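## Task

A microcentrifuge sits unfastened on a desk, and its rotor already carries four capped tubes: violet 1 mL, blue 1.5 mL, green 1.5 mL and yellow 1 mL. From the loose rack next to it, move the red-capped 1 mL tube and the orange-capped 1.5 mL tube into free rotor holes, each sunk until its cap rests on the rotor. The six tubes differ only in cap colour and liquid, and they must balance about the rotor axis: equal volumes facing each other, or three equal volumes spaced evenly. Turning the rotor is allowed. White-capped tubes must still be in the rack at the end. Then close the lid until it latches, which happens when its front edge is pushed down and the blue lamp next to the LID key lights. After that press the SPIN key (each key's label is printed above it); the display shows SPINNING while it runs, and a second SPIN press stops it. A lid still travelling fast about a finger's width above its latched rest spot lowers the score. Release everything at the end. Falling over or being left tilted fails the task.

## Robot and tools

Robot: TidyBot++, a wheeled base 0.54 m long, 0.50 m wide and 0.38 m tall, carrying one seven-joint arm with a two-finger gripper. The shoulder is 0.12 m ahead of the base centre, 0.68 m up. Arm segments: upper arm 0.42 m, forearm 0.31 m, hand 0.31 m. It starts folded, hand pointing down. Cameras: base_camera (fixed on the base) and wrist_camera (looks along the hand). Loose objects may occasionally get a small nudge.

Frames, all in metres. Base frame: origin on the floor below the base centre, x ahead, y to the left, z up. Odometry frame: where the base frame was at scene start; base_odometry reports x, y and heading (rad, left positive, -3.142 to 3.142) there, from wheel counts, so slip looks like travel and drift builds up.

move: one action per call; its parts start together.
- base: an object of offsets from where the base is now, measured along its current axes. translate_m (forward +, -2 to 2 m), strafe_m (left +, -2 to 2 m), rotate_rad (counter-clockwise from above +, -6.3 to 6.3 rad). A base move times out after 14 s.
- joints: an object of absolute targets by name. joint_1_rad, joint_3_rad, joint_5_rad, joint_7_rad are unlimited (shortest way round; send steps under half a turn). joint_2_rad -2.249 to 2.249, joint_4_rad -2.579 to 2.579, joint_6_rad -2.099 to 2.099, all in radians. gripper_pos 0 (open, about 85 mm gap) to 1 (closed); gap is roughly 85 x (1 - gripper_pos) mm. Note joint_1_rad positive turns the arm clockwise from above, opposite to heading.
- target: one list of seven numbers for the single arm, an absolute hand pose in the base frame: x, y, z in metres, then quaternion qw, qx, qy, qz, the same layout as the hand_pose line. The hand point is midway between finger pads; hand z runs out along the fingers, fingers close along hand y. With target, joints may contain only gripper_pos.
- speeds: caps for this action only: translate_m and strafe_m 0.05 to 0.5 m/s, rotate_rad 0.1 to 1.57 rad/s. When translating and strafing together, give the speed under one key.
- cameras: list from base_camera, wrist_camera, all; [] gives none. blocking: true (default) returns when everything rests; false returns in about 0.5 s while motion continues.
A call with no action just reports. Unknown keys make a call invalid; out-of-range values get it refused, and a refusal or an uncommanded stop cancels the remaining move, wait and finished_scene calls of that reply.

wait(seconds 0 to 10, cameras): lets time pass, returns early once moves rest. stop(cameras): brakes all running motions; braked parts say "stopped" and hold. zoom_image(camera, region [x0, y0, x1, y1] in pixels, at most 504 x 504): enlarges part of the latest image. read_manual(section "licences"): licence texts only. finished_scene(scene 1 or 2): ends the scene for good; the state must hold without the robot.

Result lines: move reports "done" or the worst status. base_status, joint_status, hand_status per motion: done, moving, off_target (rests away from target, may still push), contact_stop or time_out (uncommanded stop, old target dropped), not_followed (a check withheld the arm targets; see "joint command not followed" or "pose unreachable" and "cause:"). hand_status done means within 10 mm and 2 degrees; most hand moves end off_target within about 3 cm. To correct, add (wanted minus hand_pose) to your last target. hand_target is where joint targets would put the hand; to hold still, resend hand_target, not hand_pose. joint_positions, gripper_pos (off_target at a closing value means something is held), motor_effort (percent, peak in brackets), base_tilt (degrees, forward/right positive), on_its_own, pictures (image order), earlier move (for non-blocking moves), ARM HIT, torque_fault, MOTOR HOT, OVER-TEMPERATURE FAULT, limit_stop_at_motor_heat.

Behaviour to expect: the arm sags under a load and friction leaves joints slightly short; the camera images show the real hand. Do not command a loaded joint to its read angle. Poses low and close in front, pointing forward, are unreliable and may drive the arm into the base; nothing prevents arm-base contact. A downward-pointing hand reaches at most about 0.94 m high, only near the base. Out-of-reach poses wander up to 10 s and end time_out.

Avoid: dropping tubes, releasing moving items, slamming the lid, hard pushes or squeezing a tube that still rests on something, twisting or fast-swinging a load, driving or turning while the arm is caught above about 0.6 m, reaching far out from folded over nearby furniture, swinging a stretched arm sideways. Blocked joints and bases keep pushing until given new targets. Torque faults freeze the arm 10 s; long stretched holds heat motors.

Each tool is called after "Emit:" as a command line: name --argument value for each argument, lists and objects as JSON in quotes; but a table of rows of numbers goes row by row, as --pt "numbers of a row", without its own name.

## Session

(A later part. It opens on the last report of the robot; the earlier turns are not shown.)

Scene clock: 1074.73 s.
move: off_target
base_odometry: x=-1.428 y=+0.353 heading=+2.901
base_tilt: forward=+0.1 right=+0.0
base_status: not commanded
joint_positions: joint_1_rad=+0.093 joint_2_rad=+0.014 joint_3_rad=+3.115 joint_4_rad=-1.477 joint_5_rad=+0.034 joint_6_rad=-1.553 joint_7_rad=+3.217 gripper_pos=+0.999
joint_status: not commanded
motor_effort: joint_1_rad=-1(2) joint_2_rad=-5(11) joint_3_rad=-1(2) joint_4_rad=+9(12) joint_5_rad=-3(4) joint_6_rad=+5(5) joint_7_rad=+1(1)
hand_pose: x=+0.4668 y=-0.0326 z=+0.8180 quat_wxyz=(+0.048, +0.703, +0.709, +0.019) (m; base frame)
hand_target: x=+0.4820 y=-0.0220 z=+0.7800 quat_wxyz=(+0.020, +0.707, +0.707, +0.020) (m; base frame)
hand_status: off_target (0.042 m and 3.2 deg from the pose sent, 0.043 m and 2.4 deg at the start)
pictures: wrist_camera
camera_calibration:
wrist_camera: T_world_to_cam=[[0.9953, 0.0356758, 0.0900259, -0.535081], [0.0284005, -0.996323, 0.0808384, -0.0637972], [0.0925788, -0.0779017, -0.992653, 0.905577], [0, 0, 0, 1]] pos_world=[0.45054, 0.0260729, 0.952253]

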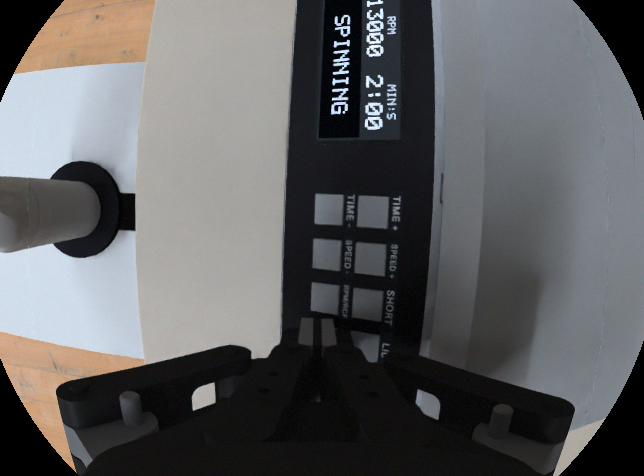

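SPINNING. Release straight up.

Emit:
move --target '[0.478,-0.022,0.86,0.02,0.70,0.70,0.02]' --cameras '[]'

Emit:
move --target '[0.46,-0.022,0.92,0.02,0.70,0.70,0.02]' --cameras '["wrist_camera"]'

Scene clock: 1078.03 s.
move: off_target
base_odometry: x=-1.428 y=+0.353 heading=+2.901
base_tilt: forward=+0.1 right=+0.0
base_status: not commanded
joint_positions: joint_1_rad=+0.093 joint_2_rad=+0.078 joint_3_rad=+3.115 joint_4_rad=-1.274 joint_5_rad=+0.031 joint_6_rad=-1.694 joint_7_rad=+3.217 gripper_pos=+0.999
joint_status: not commanded
motor_effort: joint_1_rad=+0(2) joint_2_rad=-20(22) joint_3_rad=+1(2) joint_4_rad=+16(18) joint_5_rad=-1(3) joint_6_rad=+0(7) joint_7_rad=+1(1)
hand_pose: x=+0.4868 y=-0.0332 z=+0.8601 quat_wxyz=(+0.046, +0.705, +0.708, +0.021) (m; base frame)
hand_target: x=+0.4780 y=-0.0220 z=+0.8600 quat_wxyz=(+0.020, +0.707, +0.707, +0.020) (m; base frame)
hand_status: off_target (0.014 m and 3.0 deg from the pose sent, 0.045 m and 3.2 deg at the start)
pictures: none
No camera images: "cameras" was empty.

Scene clock: 1079.23 s.
move: off_target
base_odometry: x=-1.428 y=+0.353 heading=+2.901
base_tilt: forward=+0.1 right=+0.0
base_status: not commanded
joint_positions: joint_1_rad=+0.093 joint_2_rad=+0.078 joint_3_rad=+3.115 joint_4_rad=-1.067 joint_5_rad=+0.031 joint_6_rad=-1.894 joint_7_rad=+3.217 gripper_pos=+0.999
joint_status: not commanded
motor_effort: joint_1_rad=+0(1) joint_2_rad=-19(21) joint_3_rad=+1(1) joint_4_rad=+14(17) joint_5_rad=-1(1) joint_6_rad=+1(1) joint_7_rad=+1(2)
hand_pose: x=+0.4683 y=-0.0317 z=+0.9219 quat_wxyz=(+0.048, +0.707, +0.705, +0.024) (m; base frame)
hand_target: x=+0.4600 y=-0.0220 z=+0.9199 quat_wxyz=(+0.020, +0.707, +0.707, +0.020) (m; base frame)
hand_status: off_target (0.013 m and 3.2 deg from the pose sent, 0.067 m and 3.0 deg at the start)
pictures: wrist_camera
camera_calibration:
wrist_camera: T_world_to_cam=[[0.994956, 0.0250925, 0.0971184, -0.552638], [0.0179316, -0.997103, 0.073917, -0.0600266], [0.0986918, -0.0718027, -0.992524, 1.00586], [0, 0, 0, 1]] pos_world=[0.451657, 0.0262381, 1.05645]

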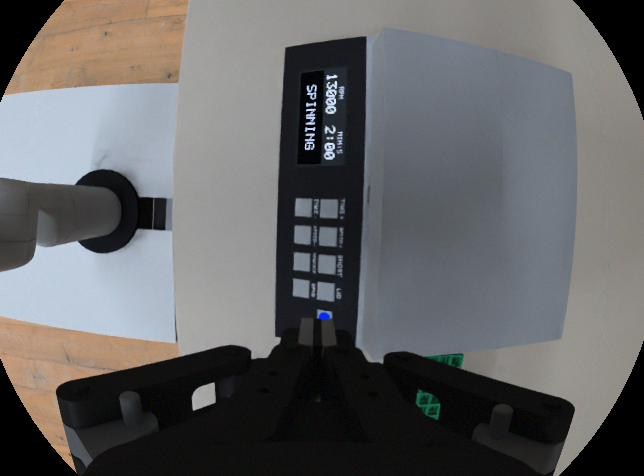

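Emit:
finished_scene --scene 1

The scene is finished: the task was done.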